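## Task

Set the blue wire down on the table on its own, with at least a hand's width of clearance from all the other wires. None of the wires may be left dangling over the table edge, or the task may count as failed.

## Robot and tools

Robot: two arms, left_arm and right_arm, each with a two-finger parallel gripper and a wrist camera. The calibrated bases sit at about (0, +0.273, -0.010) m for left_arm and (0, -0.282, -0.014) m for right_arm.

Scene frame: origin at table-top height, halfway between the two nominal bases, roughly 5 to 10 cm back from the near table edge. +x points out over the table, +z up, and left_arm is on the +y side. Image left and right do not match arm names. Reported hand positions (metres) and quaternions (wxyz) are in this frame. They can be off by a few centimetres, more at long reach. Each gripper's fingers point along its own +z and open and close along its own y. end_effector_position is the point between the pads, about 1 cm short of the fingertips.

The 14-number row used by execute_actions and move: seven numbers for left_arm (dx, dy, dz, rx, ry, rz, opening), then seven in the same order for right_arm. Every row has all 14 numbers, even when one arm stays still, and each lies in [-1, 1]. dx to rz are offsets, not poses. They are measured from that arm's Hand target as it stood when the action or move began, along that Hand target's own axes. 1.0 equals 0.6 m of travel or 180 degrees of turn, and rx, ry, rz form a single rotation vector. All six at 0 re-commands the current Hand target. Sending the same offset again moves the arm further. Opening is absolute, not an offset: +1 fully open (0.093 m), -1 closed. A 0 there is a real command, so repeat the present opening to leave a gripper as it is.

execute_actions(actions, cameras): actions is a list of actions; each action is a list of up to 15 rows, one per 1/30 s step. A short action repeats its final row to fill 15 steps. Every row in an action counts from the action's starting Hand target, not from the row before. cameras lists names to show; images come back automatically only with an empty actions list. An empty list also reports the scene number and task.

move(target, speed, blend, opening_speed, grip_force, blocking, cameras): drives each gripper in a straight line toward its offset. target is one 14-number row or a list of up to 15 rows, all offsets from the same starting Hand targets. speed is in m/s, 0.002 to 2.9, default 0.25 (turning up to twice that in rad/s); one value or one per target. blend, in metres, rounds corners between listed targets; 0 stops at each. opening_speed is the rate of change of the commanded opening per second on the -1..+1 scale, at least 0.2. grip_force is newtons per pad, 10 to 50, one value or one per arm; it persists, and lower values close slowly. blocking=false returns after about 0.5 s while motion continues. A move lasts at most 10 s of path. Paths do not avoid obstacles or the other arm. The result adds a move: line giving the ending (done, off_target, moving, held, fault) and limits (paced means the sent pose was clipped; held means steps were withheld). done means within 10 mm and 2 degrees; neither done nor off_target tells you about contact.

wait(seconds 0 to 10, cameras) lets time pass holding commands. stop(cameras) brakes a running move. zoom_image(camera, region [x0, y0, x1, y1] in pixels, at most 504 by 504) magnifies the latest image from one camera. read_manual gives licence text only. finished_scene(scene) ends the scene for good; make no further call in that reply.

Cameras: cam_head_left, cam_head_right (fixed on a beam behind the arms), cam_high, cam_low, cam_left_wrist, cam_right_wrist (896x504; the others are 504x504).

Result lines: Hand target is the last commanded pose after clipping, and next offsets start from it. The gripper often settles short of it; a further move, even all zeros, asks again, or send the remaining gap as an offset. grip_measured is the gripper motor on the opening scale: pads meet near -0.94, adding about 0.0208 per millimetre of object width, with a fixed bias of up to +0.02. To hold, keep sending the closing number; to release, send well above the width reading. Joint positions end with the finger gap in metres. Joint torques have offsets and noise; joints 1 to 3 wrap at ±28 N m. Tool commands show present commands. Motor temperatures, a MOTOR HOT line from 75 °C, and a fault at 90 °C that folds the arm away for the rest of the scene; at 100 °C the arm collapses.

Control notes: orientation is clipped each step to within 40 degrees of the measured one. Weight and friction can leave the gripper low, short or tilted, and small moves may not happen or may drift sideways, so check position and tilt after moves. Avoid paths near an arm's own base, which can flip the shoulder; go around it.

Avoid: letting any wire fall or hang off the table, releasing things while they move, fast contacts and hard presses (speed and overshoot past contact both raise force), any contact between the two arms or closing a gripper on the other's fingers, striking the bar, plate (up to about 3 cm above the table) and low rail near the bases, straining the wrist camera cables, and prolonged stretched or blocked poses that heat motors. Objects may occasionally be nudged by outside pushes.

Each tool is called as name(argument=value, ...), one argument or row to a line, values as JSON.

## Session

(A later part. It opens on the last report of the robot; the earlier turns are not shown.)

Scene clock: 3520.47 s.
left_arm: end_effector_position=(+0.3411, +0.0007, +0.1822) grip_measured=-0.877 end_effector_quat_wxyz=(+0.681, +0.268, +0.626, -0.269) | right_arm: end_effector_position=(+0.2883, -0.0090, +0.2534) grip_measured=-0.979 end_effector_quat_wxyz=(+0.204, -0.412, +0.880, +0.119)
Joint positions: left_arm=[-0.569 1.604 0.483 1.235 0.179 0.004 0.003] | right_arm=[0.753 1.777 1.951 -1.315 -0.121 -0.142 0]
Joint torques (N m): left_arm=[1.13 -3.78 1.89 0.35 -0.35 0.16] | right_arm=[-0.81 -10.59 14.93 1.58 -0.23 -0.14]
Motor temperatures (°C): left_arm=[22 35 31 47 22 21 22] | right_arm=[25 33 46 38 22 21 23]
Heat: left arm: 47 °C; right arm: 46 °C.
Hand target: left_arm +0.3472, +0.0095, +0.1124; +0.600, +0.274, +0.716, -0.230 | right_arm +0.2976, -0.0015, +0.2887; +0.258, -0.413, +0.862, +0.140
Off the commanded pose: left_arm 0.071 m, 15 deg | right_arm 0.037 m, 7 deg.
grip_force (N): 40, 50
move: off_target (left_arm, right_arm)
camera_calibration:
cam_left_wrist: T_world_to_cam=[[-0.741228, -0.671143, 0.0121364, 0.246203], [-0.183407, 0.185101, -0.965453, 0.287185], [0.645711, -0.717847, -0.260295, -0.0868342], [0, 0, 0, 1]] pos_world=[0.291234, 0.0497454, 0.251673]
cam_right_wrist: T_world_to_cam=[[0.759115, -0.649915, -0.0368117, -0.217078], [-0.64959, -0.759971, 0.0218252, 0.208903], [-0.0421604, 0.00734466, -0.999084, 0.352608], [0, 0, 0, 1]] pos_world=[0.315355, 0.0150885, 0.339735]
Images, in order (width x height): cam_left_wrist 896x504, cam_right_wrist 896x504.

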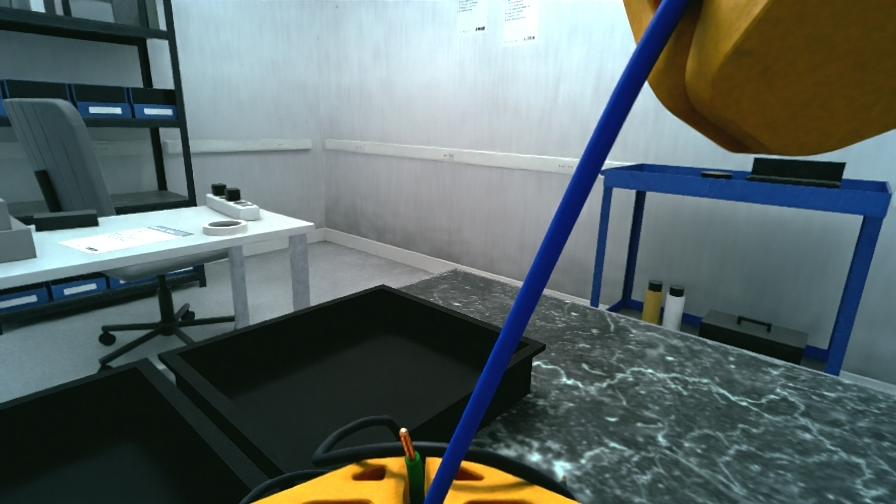

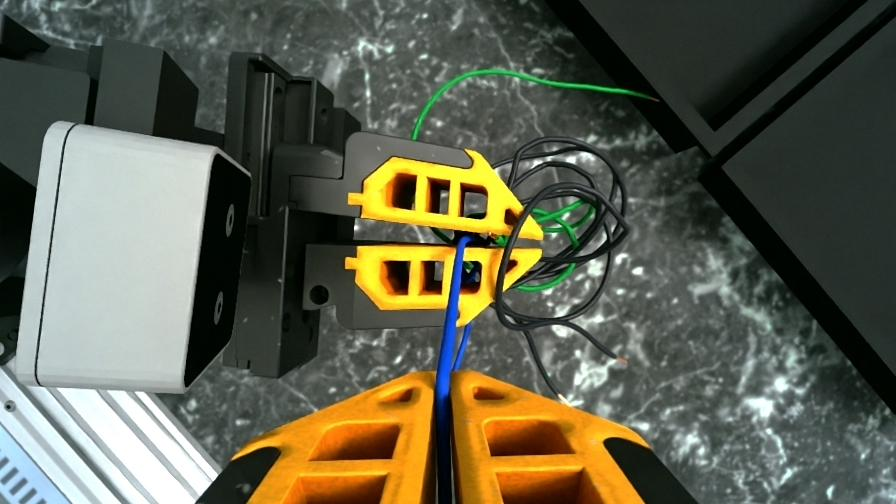

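move(
  target=[0.0985, 0, 0.0174, 0, 0, 0, -0.88, -0.0746, 0.0037, -0.1107, 0, 0, 0, -1.0],
  speed=0.04,
  cameras=["cam_right_wrist", "cam_left_wrist"],
)

zoom_image(
  camera="cam_right_wrist",
  region=[360, 80, 660, 400],
)

Scene clock: 3531.73 s.
left_arm: end_effector_position=(+0.3417, +0.0066, +0.0567) grip_measured=-0.878 end_effector_quat_wxyz=(+0.597, +0.278, +0.712, -0.241) | right_arm: end_effector_position=(+0.2926, -0.0031, +0.3672) grip_measured=-0.979 end_effector_quat_wxyz=(+0.306, -0.407, +0.847, +0.151)
Joint positions: left_arm=[-0.569 1.959 0.435 1.393 0.155 0.004 0.003] | right_arm=[0.753 1.941 2.613 -1.59 -0.13 -0.143 0]
Joint torques (N m): left_arm=[0.9 -5.01 4.22 2.65 -0.13 0.15] | right_arm=[-0.98 -7.41 8.35 1.7 -0.17 0.03]
Heat: left arm: 46 °C; right arm: 45 °C.
Hand target: left_arm +0.3471, +0.0094, +0.0523; +0.600, +0.274, +0.716, -0.230 | right_arm +0.2977, -0.0017, +0.3687; +0.258, -0.413, +0.862, +0.140
Off the commanded pose: left_arm 0.008 m, 1 deg | right_arm 0.005 m, 6 deg.
joint read past its limit (right arm) — joint 4 (wrist pitch), lower limit.
joint sent to its limit (right arm) — joint 4 (wrist pitch), lower limit. The joint targets are off in orientation, not in position.
grip_force (N): 40, 50
move: off_target (right_arm)
camera_calibration:
cam_left_wrist: T_world_to_cam=[[-0.7156, -0.695605, 0.0636493, 0.240657], [-0.375802, 0.306584, -0.874517, 0.224937], [0.588804, -0.649723, -0.480801, -0.0842515], [0, 0, 0, 1]] pos_world=[0.306353, 0.0437001, 0.140885]
cam_right_wrist: T_world_to_cam=[[0.766916, -0.641711, -0.0067828, -0.225631], [-0.630011, -0.750837, -0.198316, 0.288847], [0.122169, 0.156365, -0.980115, 0.411873], [0, 0, 0, 1]] pos_world=[0.304698, 0.0076846, 0.459436]
Images, in order (width x height): cam_left_wrist 896x504, cam_right_wrist 896x504.

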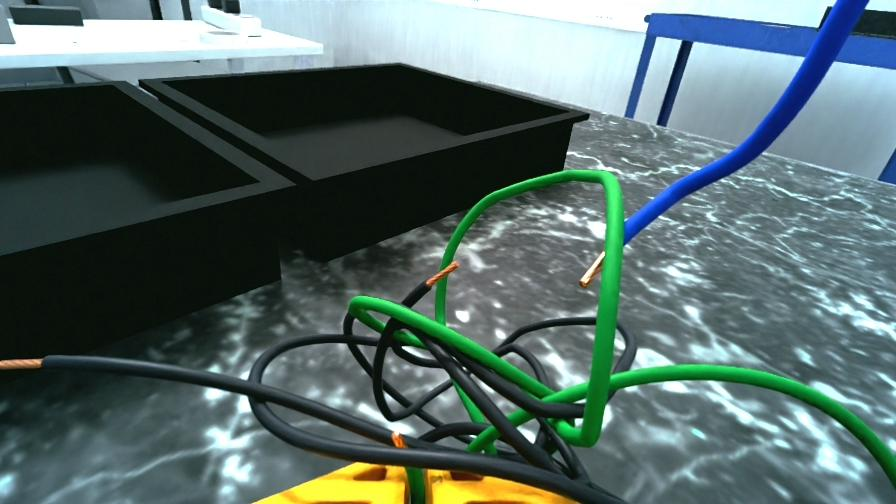

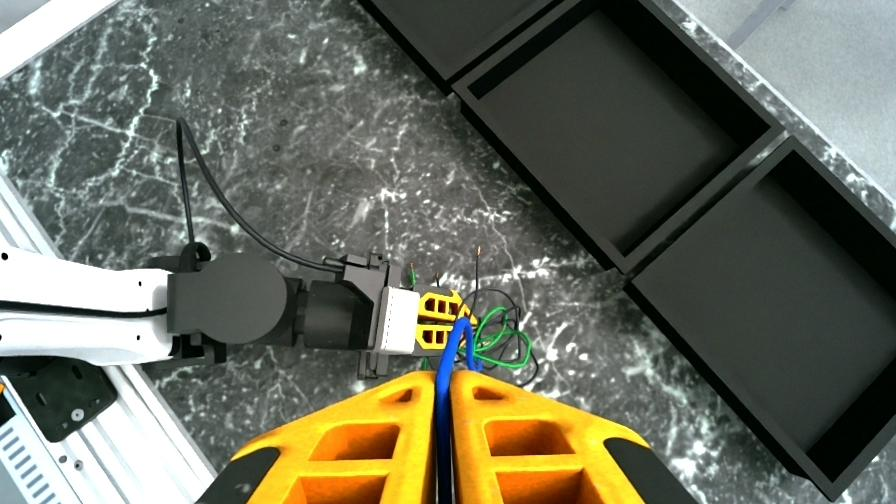

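Scaled by 1.575.

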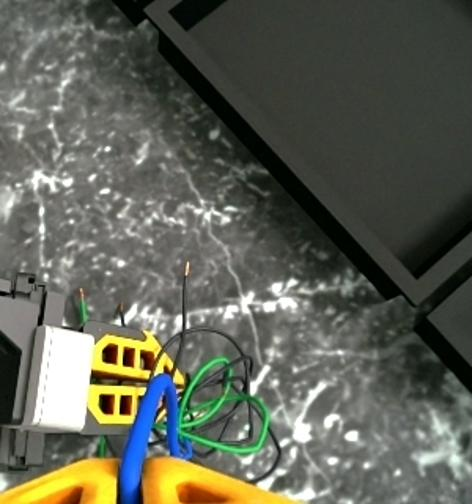

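wait(
  seconds=0,
  cameras=["cam_low", "cam_head_left", "cam_head_right", "cam_right_wrist", "cam_left_wrist"],
)

zoom_image(
  camera="cam_low",
  region=[220, 170, 320, 260],
)

zoom_image(
  camera="cam_right_wrist",
  region=[380, 240, 580, 504],
)

zoom_image(
  camera="cam_left_wrist",
  region=[350, 130, 700, 504],
)

Scene clock: 3548.20 s.
left_arm: end_effector_position=(+0.3417, +0.0066, +0.0568) grip_measured=-0.878 end_effector_quat_wxyz=(+0.598, +0.278, +0.712, -0.241) | right_arm: end_effector_position=(+0.2926, -0.0031, +0.3672) grip_measured=-0.979 end_effector_quat_wxyz=(+0.306, -0.407, +0.847, +0.151)
Joint positions: left_arm=[-0.569 1.959 0.435 1.393 0.155 0.004 0.003] | right_arm=[0.753 1.941 2.613 -1.59 -0.131 -0.143 0]
Joint torques (N m): left_arm=[0.9 -5.03 4.25 2.63 -0.14 0.15] | right_arm=[-0.98 -7.39 8.35 1.7 -0.17 0.03]
Heat: left arm: 49 °C; right arm: 42 °C.
Hand target: left_arm +0.3471, +0.0094, +0.0524; +0.600, +0.274, +0.715, -0.230 | right_arm +0.2976, -0.0017, +0.3687; +0.258, -0.413, +0.862, +0.140
Tool commands: left_gripper/opening=-0.88 right_gripper/opening=-1.0
Off the commanded pose: left_arm 0.008 m, 1 deg | right_arm 0.005 m, 6 deg.
joint read past its limit (right arm) — joint 4 (wrist pitch), lower limit.
grip_force (N): 40, 50
camera_calibration:
cam_left_wrist: T_world_to_cam=[[-0.715601, -0.695613, 0.0635459, 0.240671], [-0.375521, 0.306406, -0.874699, 0.224817], [0.588981, -0.649799, -0.480482, -0.0842231], [0, 0, 0, 1]] pos_world=[0.306253, 0.0438002, 0.140886]
cam_right_wrist: T_world_to_cam=[[0.767039, -0.641562, -0.00703257, -0.225478], [-0.629902, -0.750923, -0.198341, 0.288762], [0.121967, 0.156565, -0.980108, 0.411942], [0, 0, 0, 1]] pos_world=[0.304599, 0.00768426, 0.459435]
Images, in order (width x height): cam_head_left 504x504, cam_head_right 504x504, cam_low 504x504, cam_left_wrist 896x504, cam_right_wrist 896x504.

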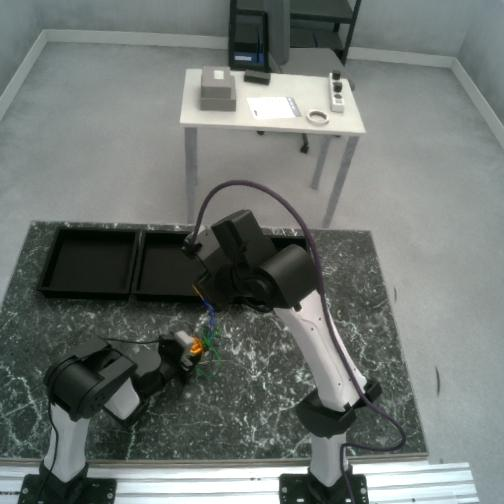

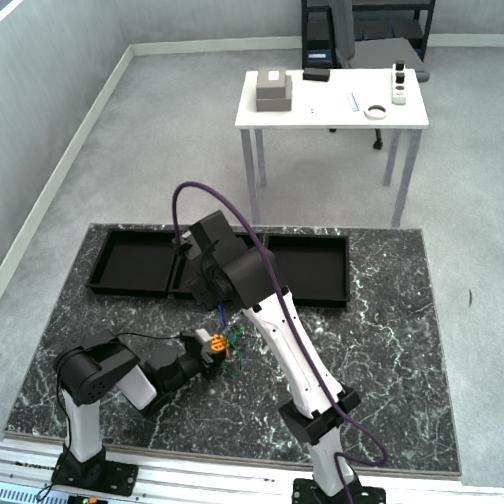

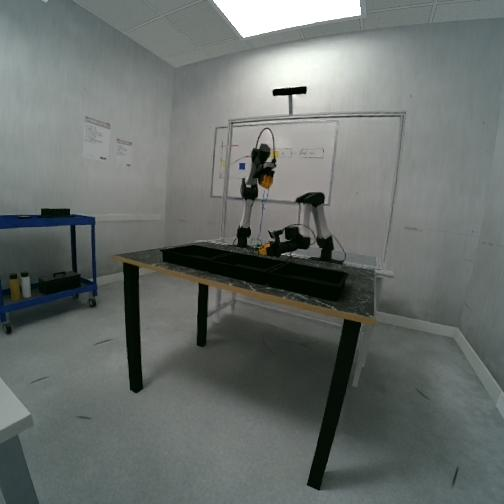

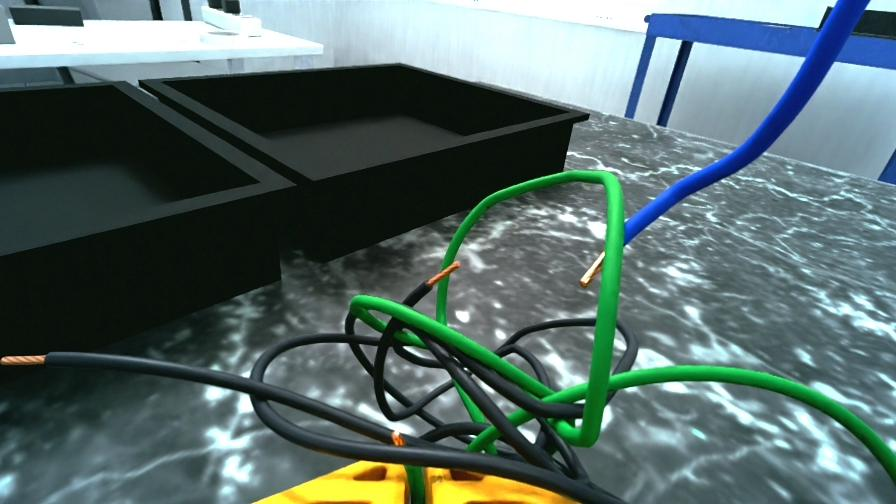

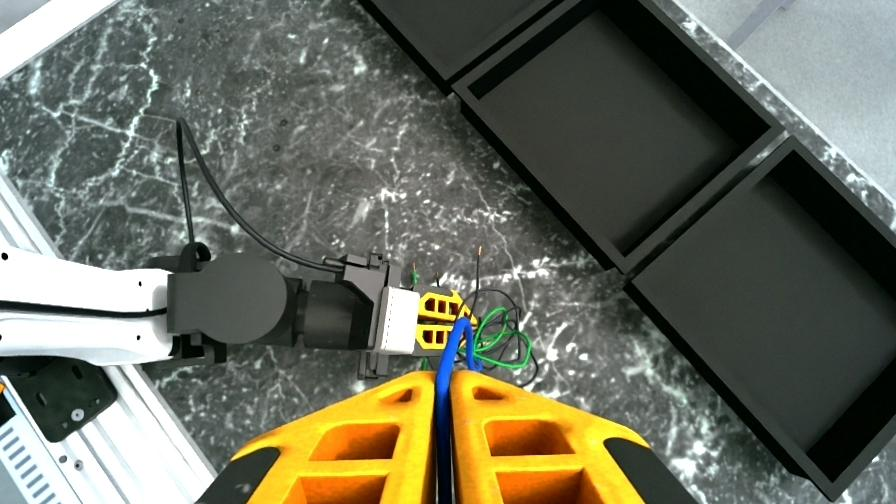

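Scaled by 5.040.

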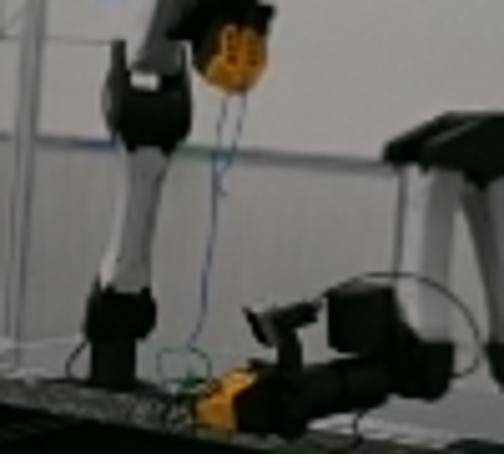

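Scaled by 1.909.

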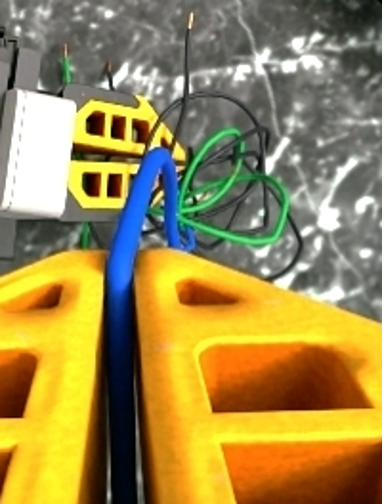

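Scaled by 1.348.

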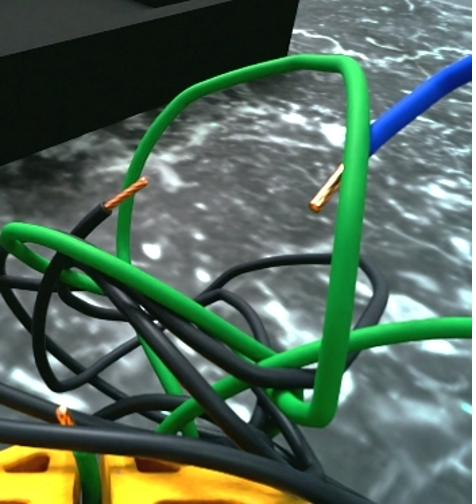

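move(
  target=[
    [0, 0, 0, 0, 0, 0, -0.88, 0.192, -0.158, -0.0563, 0, 0, 0, -1.0],
    [0, 0, 0, 0, 0, 0, -0.88, 0.38, -0.3145, -0.1273, 0, 0, 0, -1.0],
  ],
  speed=0.12,
  blend=[0.03, 0],
  cameras=["cam_head_left", "cam_head_right", "cam_low", "cam_right_wrist", "cam_left_wrist"],
)

zoom_image(
  camera="cam_low",
  region=[180, 170, 320, 270],
)

zoom_image(
  camera="cam_head_right",
  region=[190, 250, 370, 420],
)

Scene clock: 3585.50 s.
left_arm: end_effector_position=(+0.3419, +0.0067, +0.0568) grip_measured=-0.878 end_effector_quat_wxyz=(+0.598, +0.278, +0.712, -0.241) | right_arm: end_effector_position=(+0.3064, -0.3023, +0.2939) grip_measured=-0.979 end_effector_quat_wxyz=(+0.293, -0.390, +0.867, +0.107)
Joint positions: left_arm=[-0.569 1.959 0.435 1.394 0.154 0.004 0.003] | right_arm=[-0.269 1.583 1.894 -1.579 -0.527 -1.079 0]
Joint torques (N m): left_arm=[0.9 -5.03 4.23 2.63 -0.13 0.15] | right_arm=[-0.36 -8.27 6.68 0.9 -0.47 -0.13]
Motor temperatures (°C): left_arm=[22 36 31 52 22 21 22] | right_arm=[25 34 38 39 22 21 23]
Heat: left arm: 52 °C; right arm: 39 °C.
Hand target: left_arm +0.3471, +0.0094, +0.0524; +0.600, +0.274, +0.715, -0.230 | right_arm +0.3005, -0.2992, +0.2988; +0.258, -0.413, +0.862, +0.140
Off the commanded pose: left_arm 0.007 m, 1 deg | right_arm 0.008 m, 6 deg.
joint sent to its limit (right arm) — joint 4 (wrist pitch), lower limit. The joint targets are off in orientation, not in position.
grip_force (N): 40, 50
move: off_target (right_arm)
camera_calibration:
cam_left_wrist: T_world_to_cam=[[-0.714863, -0.696391, 0.0633291, 0.240575], [-0.375509, 0.305909, -0.874879, 0.224985], [0.589885, -0.649199, -0.480184, -0.0845783], [0, 0, 0, 1]] pos_world=[0.306354, 0.0438015, 0.140986]
cam_right_wrist: T_world_to_cam=[[0.722014, -0.690489, 0.0438216, -0.444456], [-0.680268, -0.720027, -0.137099, 0.0650889], [0.126218, 0.0691767, -0.989588, 0.360286], [0, 0, 0, 1]] pos_world=[0.319706, -0.284949, 0.384935]
Images, in order (width x height): cam_head_left 504x504, cam_head_right 504x504, cam_low 504x504, cam_left_wrist 896x504, cam_right_wrist 896x504.

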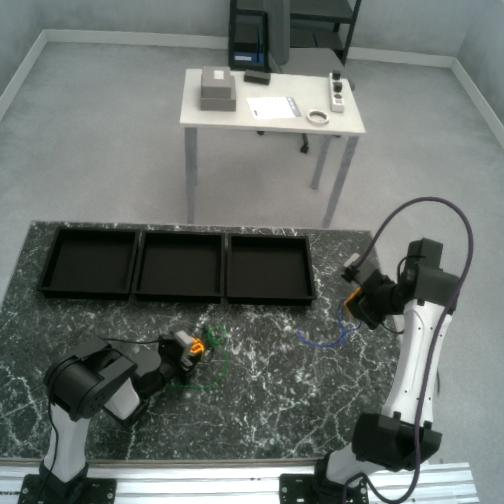

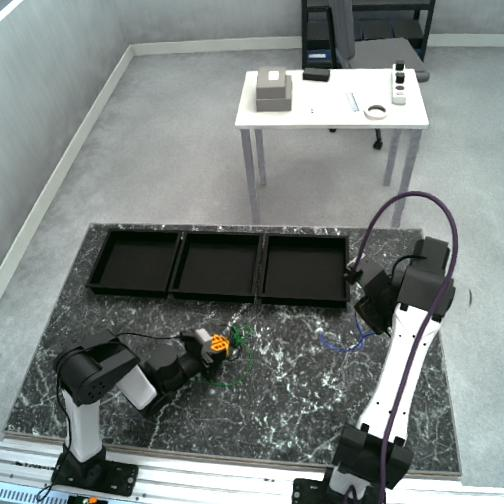

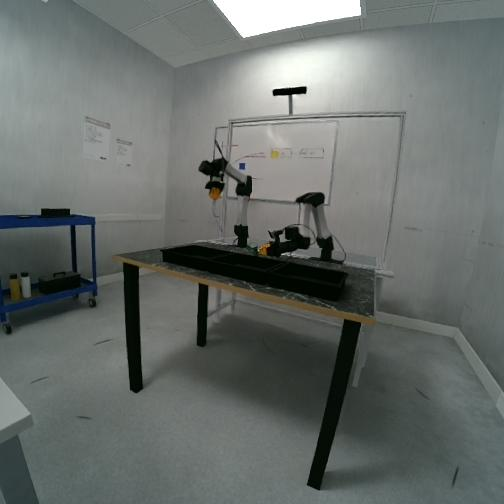

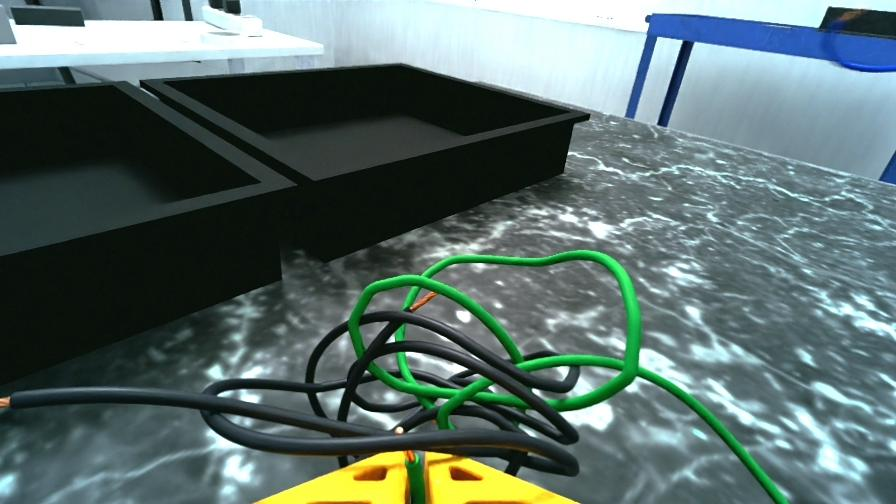

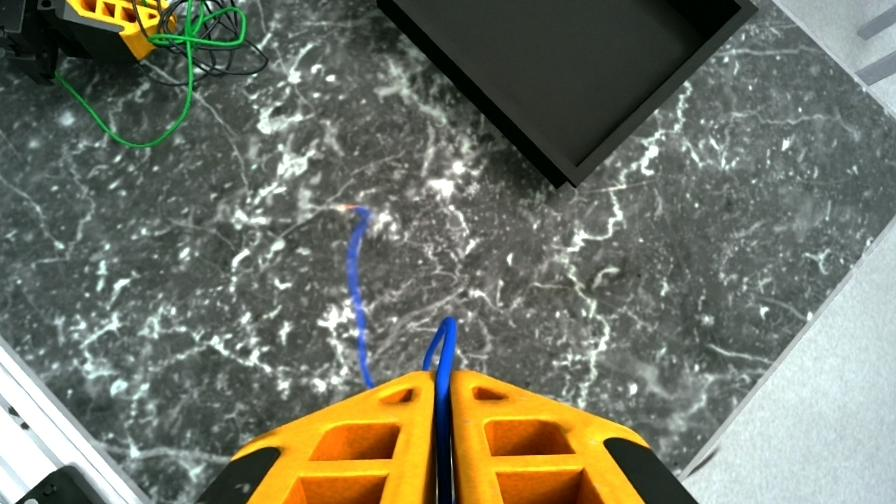

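Scaled by 3.600.

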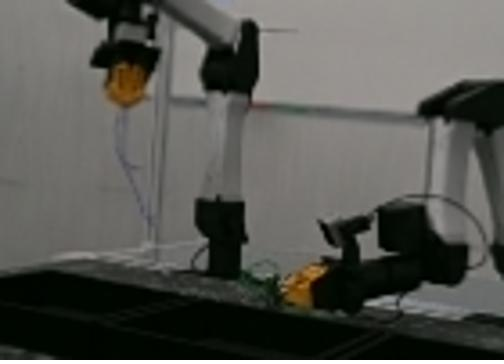

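Scaled by 2.800.

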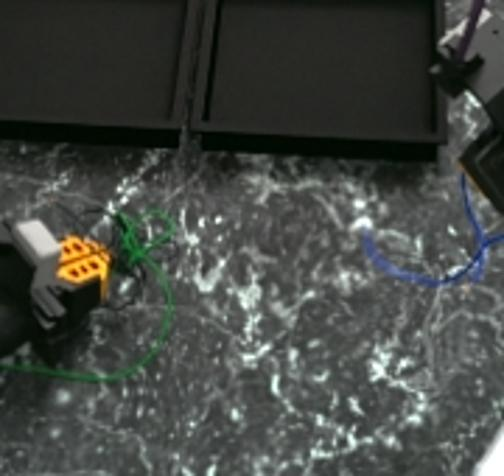

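move(
  target=[
    [0, 0, 0, 0, 0, 0, -0.88, 0.2516, -0.0126, 0.3735, 0, 0, 0, -1.0],
  ],
  speed=0.1,
  cameras=["cam_head_left", "cam_right_wrist"],
)

Scene clock: 3599.57 s.
left_arm: end_effector_position=(+0.3419, +0.0067, +0.0568) grip_measured=-0.878 end_effector_quat_wxyz=(+0.598, +0.278, +0.712, -0.241) | right_arm: end_effector_position=(+0.2967, -0.2977, +0.0317) grip_measured=-0.979 end_effector_quat_wxyz=(+0.249, -0.408, +0.867, +0.142)
Joint positions: left_arm=[-0.569 1.959 0.435 1.394 0.154 0.004 0.003] | right_arm=[-0.291 1.616 0.869 -0.67 -0.529 -1.174 0]
Joint torques (N m): left_arm=[0.9 -5.01 4.23 2.63 -0.13 0.15] | right_arm=[-0.58 -5.64 7.13 0.96 -0.45 -0.14]
Heat: left arm: 52 °C; right arm: 37 °C.
Hand target: left_arm +0.3471, +0.0094, +0.0524; +0.600, +0.274, +0.715, -0.230 | right_arm +0.3007, -0.2987, +0.0285; +0.258, -0.413, +0.862, +0.140
Off the commanded pose: left_arm 0.007 m, 1 deg | right_arm 0.005 m, 1 deg.
grip_force (N): 40, 50
move: done
camera_calibration:
cam_right_wrist: T_world_to_cam=[[0.763424, -0.644667, -0.0398478, -0.418833], [-0.645498, -0.75933, -0.08216, 0.00212738], [0.0227082, 0.0884447, -0.995822, 0.138325], [0, 0, 0, 1]] pos_world=[0.317979, -0.280626, 0.121232]
Images, in order (width x height): cam_head_left 504x504, cam_right_wrist 896x504.

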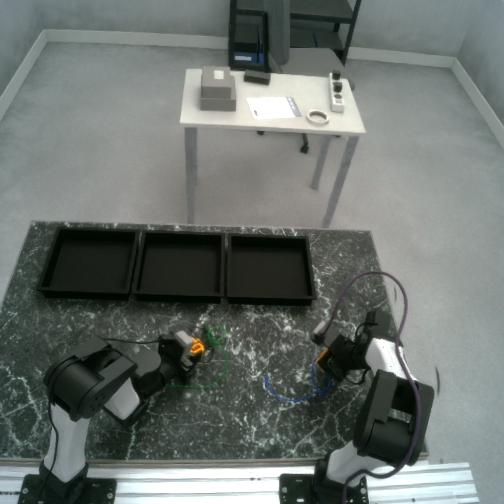

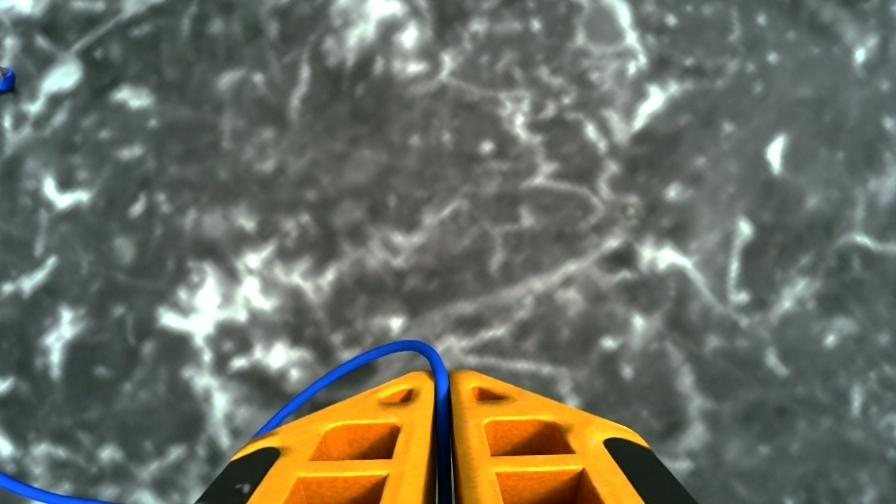

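move(
  target=[
    [0, 0, 0, 0, 0, 0, -0.88, 0.0853, -0.0827, -0.06, 0, 0, 0, -1.0],
  ],
  speed=0.08,
  cameras=["cam_head_left", "cam_right_wrist", "cam_high"],
)

zoom_image(
  camera="cam_high",
  region=[130, 60, 380, 260],
)

Scene clock: 3618.93 s.
left_arm: end_effector_position=(+0.3419, +0.0067, +0.0568) grip_measured=-0.878 end_effector_quat_wxyz=(+0.598, +0.278, +0.712, -0.241) | right_arm: end_effector_position=(+0.2967, -0.3776, +0.0263) grip_measured=-0.979 end_effector_quat_wxyz=(+0.252, -0.409, +0.867, +0.135)
Joint positions: left_arm=[-0.569 1.959 0.435 1.394 0.154 0.004 0.003] | right_arm=[-0.544 1.777 1.042 -0.817 -0.547 -1.466 0]
Joint torques (N m): left_arm=[0.9 -5.01 4.23 2.63 -0.13 0.15] | right_arm=[-0.35 -6.56 9.77 0.24 -0.52 -0.16]
Heat: left arm: 52 °C; right arm: 37 °C.
Hand target: left_arm +0.3471, +0.0094, +0.0524; +0.600, +0.274, +0.715, -0.230 | right_arm +0.3008, -0.3784, +0.0283; +0.258, -0.413, +0.862, +0.140
Off the commanded pose: left_arm 0.007 m, 1 deg | right_arm 0.005 m, 1 deg.
grip_force (N): 40, 50
move: done
camera_calibration:
cam_right_wrist: T_world_to_cam=[[0.761506, -0.647711, -0.0240767, -0.471472], [-0.647206, -0.757849, -0.0823984, -0.0579822], [0.0351237, 0.0783294, -0.996309, 0.132564], [0, 0, 0, 1]] pos_world=[0.316846, -0.359703, 0.115946]
Images, in order (width x height): cam_head_left 504x504, cam_high 504x504, cam_right_wrist 896x504.

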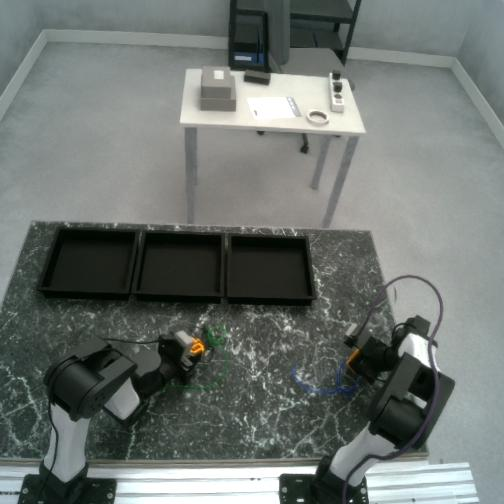

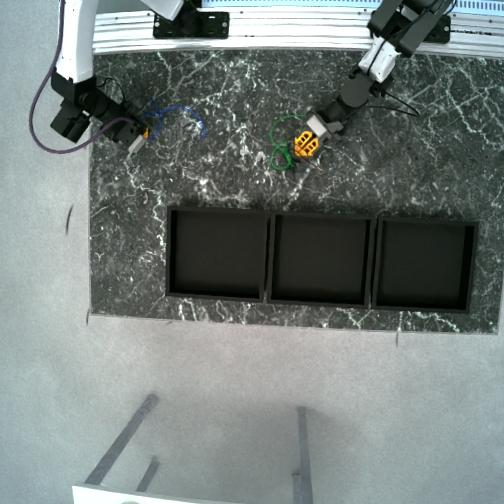

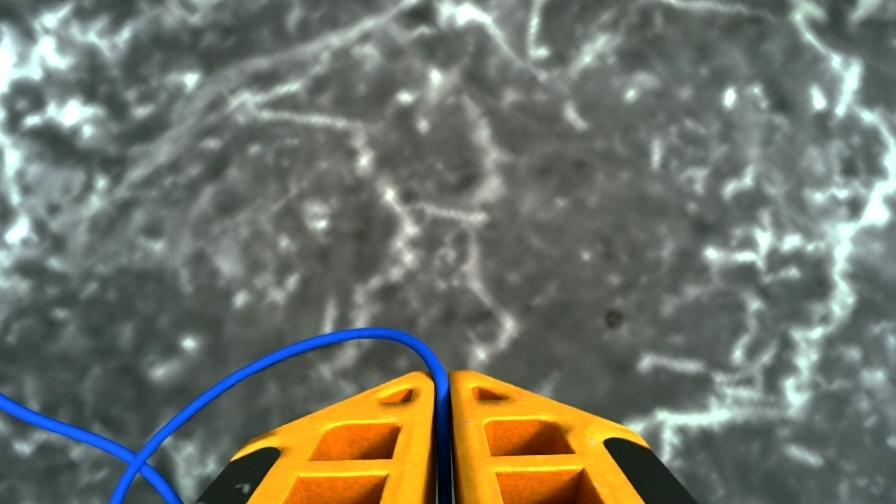

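Scaled by 2.016.

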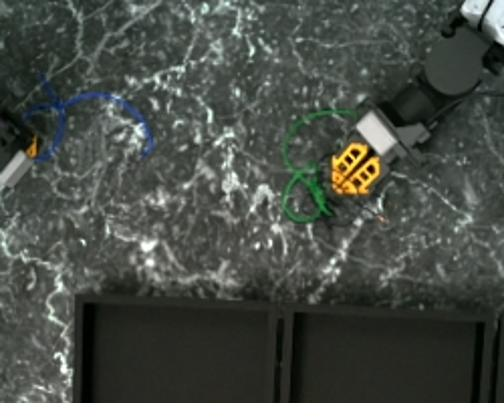

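move(
  target=[
    [0.0197, 0, 0.0035, 0, 0, 0, -0.88, 0.0075, -0.0004, 0.011, 0, 0, 0, -1.0],
    [0.0197, 0, 0.0035, 0, 0, 0, -0.4, 0.0075, -0.0004, 0.011, 0, 0, 0, -0.5],
    [0.0197, 0, -0.25, 0, 0, 0, -0.4, 0.0075, -0.0004, -0.15, 0, 0, 0, -0.5],
    [-0.1, 0, -0.25, 0, 0, 0, -0.4, -0.05, -0.0004, -0.3, 0, 0, 0, -0.5],
  ],
  speed=[0.05, 0.05, 0.08, 0.15],
  opening_speed=0.6,
  cameras=["cam_head_left", "cam_right_wrist", "cam_left_wrist", "cam_high"],
)

zoom_image(
  camera="cam_high",
  region=[130, 60, 380, 260],
)

Scene clock: 3652.33 s.
left_arm: end_effector_position=(+0.2418, +0.1016, +0.1291) grip_measured=-0.402 end_effector_quat_wxyz=(+0.594, +0.283, +0.717, -0.231) | right_arm: end_effector_position=(+0.2600, -0.4420, +0.1799) grip_measured=-0.501 end_effector_quat_wxyz=(+0.258, -0.400, +0.869, +0.132)
Joint positions: left_arm=[-0.405 0.737 0.073 0.51 0.307 0.046 0.026] | right_arm=[-0.772 1.753 1.647 -1.568 -0.548 -1.709 0.021]
Joint torques (N m): left_arm=[-0.12 -1.2 8.47 2.35 -0.11 -0.11] | right_arm=[-0.49 -10.76 9.62 -0.09 -0.41 -0.12]
Motor temperatures (°C): left_arm=[22 37 31 53 22 21 21] | right_arm=[25 34 38 32 22 21 23]
Heat: left arm: 53 °C; right arm: 38 °C.
Hand target: left_arm +0.2452, +0.1013, +0.1376; +0.600, +0.274, +0.716, -0.230 | right_arm +0.2577, -0.4412, +0.1940; +0.258, -0.413, +0.862, +0.140
Off the commanded pose: left_arm 0.009 m, 1 deg | right_arm 0.014 m, 2 deg.
joint sent to its limit (right arm) — joint 4 (wrist pitch), lower limit. The joint targets are off in orientation, not in position.
grip_force (N): 40, 50
move: off_target (right_arm)
camera_calibration:
cam_left_wrist: T_world_to_cam=[[-0.710135, -0.702422, 0.0480781, 0.232055], [-0.379673, 0.324545, -0.866325, 0.219552], [0.592922, -0.633462, -0.497161, 0.0706503], [0, 0, 0, 1]] pos_world=[0.206258, 0.1365, 0.214171]
cam_right_wrist: T_world_to_cam=[[0.747921, -0.663452, -0.0211262, -0.48558], [-0.662257, -0.743658, -0.0915911, -0.106052], [0.0450556, 0.0824938, -0.995573, 0.291116], [0, 0, 0, 1]] pos_world=[0.279825, -0.425041, 0.269855]
Images, in order (width x height): cam_head_left 504x504, cam_high 504x504, cam_left_wrist 896x504, cam_right_wrist 896x504.

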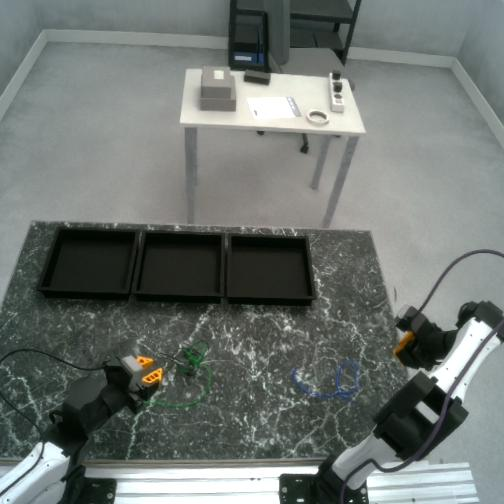

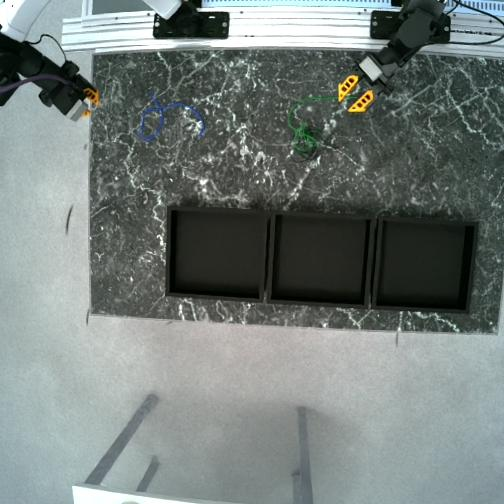

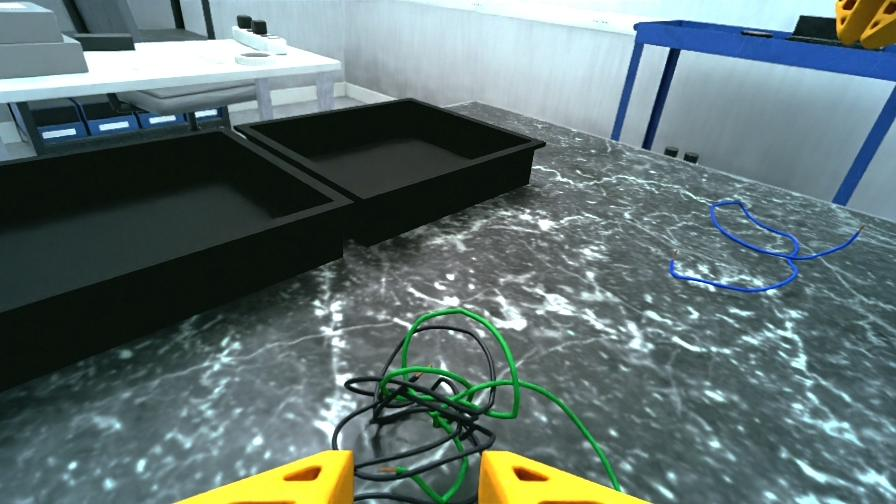

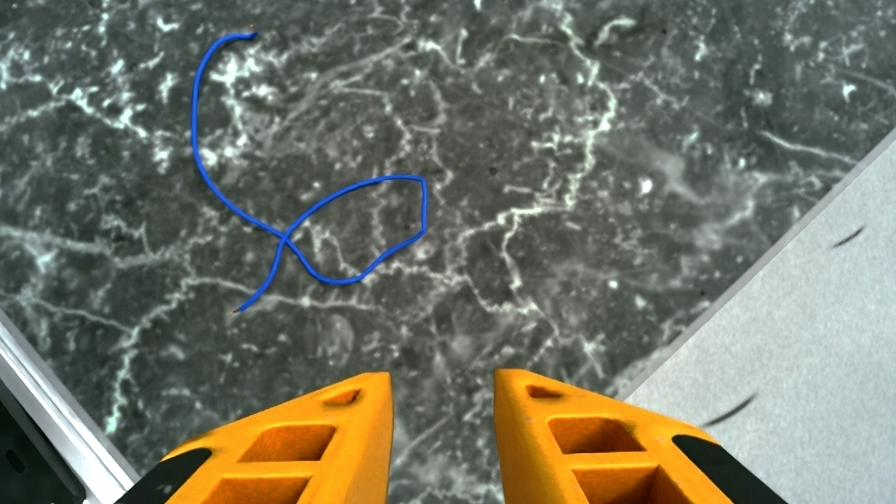

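Scaled by 2.016.

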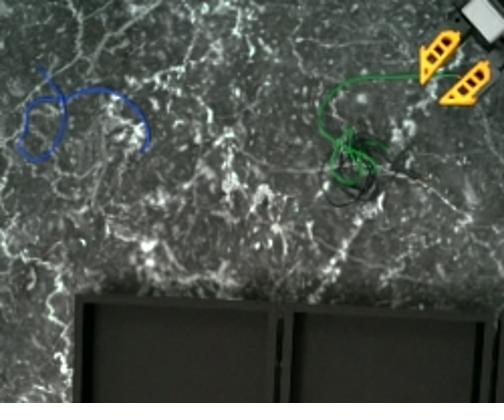

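finished_scene(
  scene=1,
)

The scene is finished: the task was done.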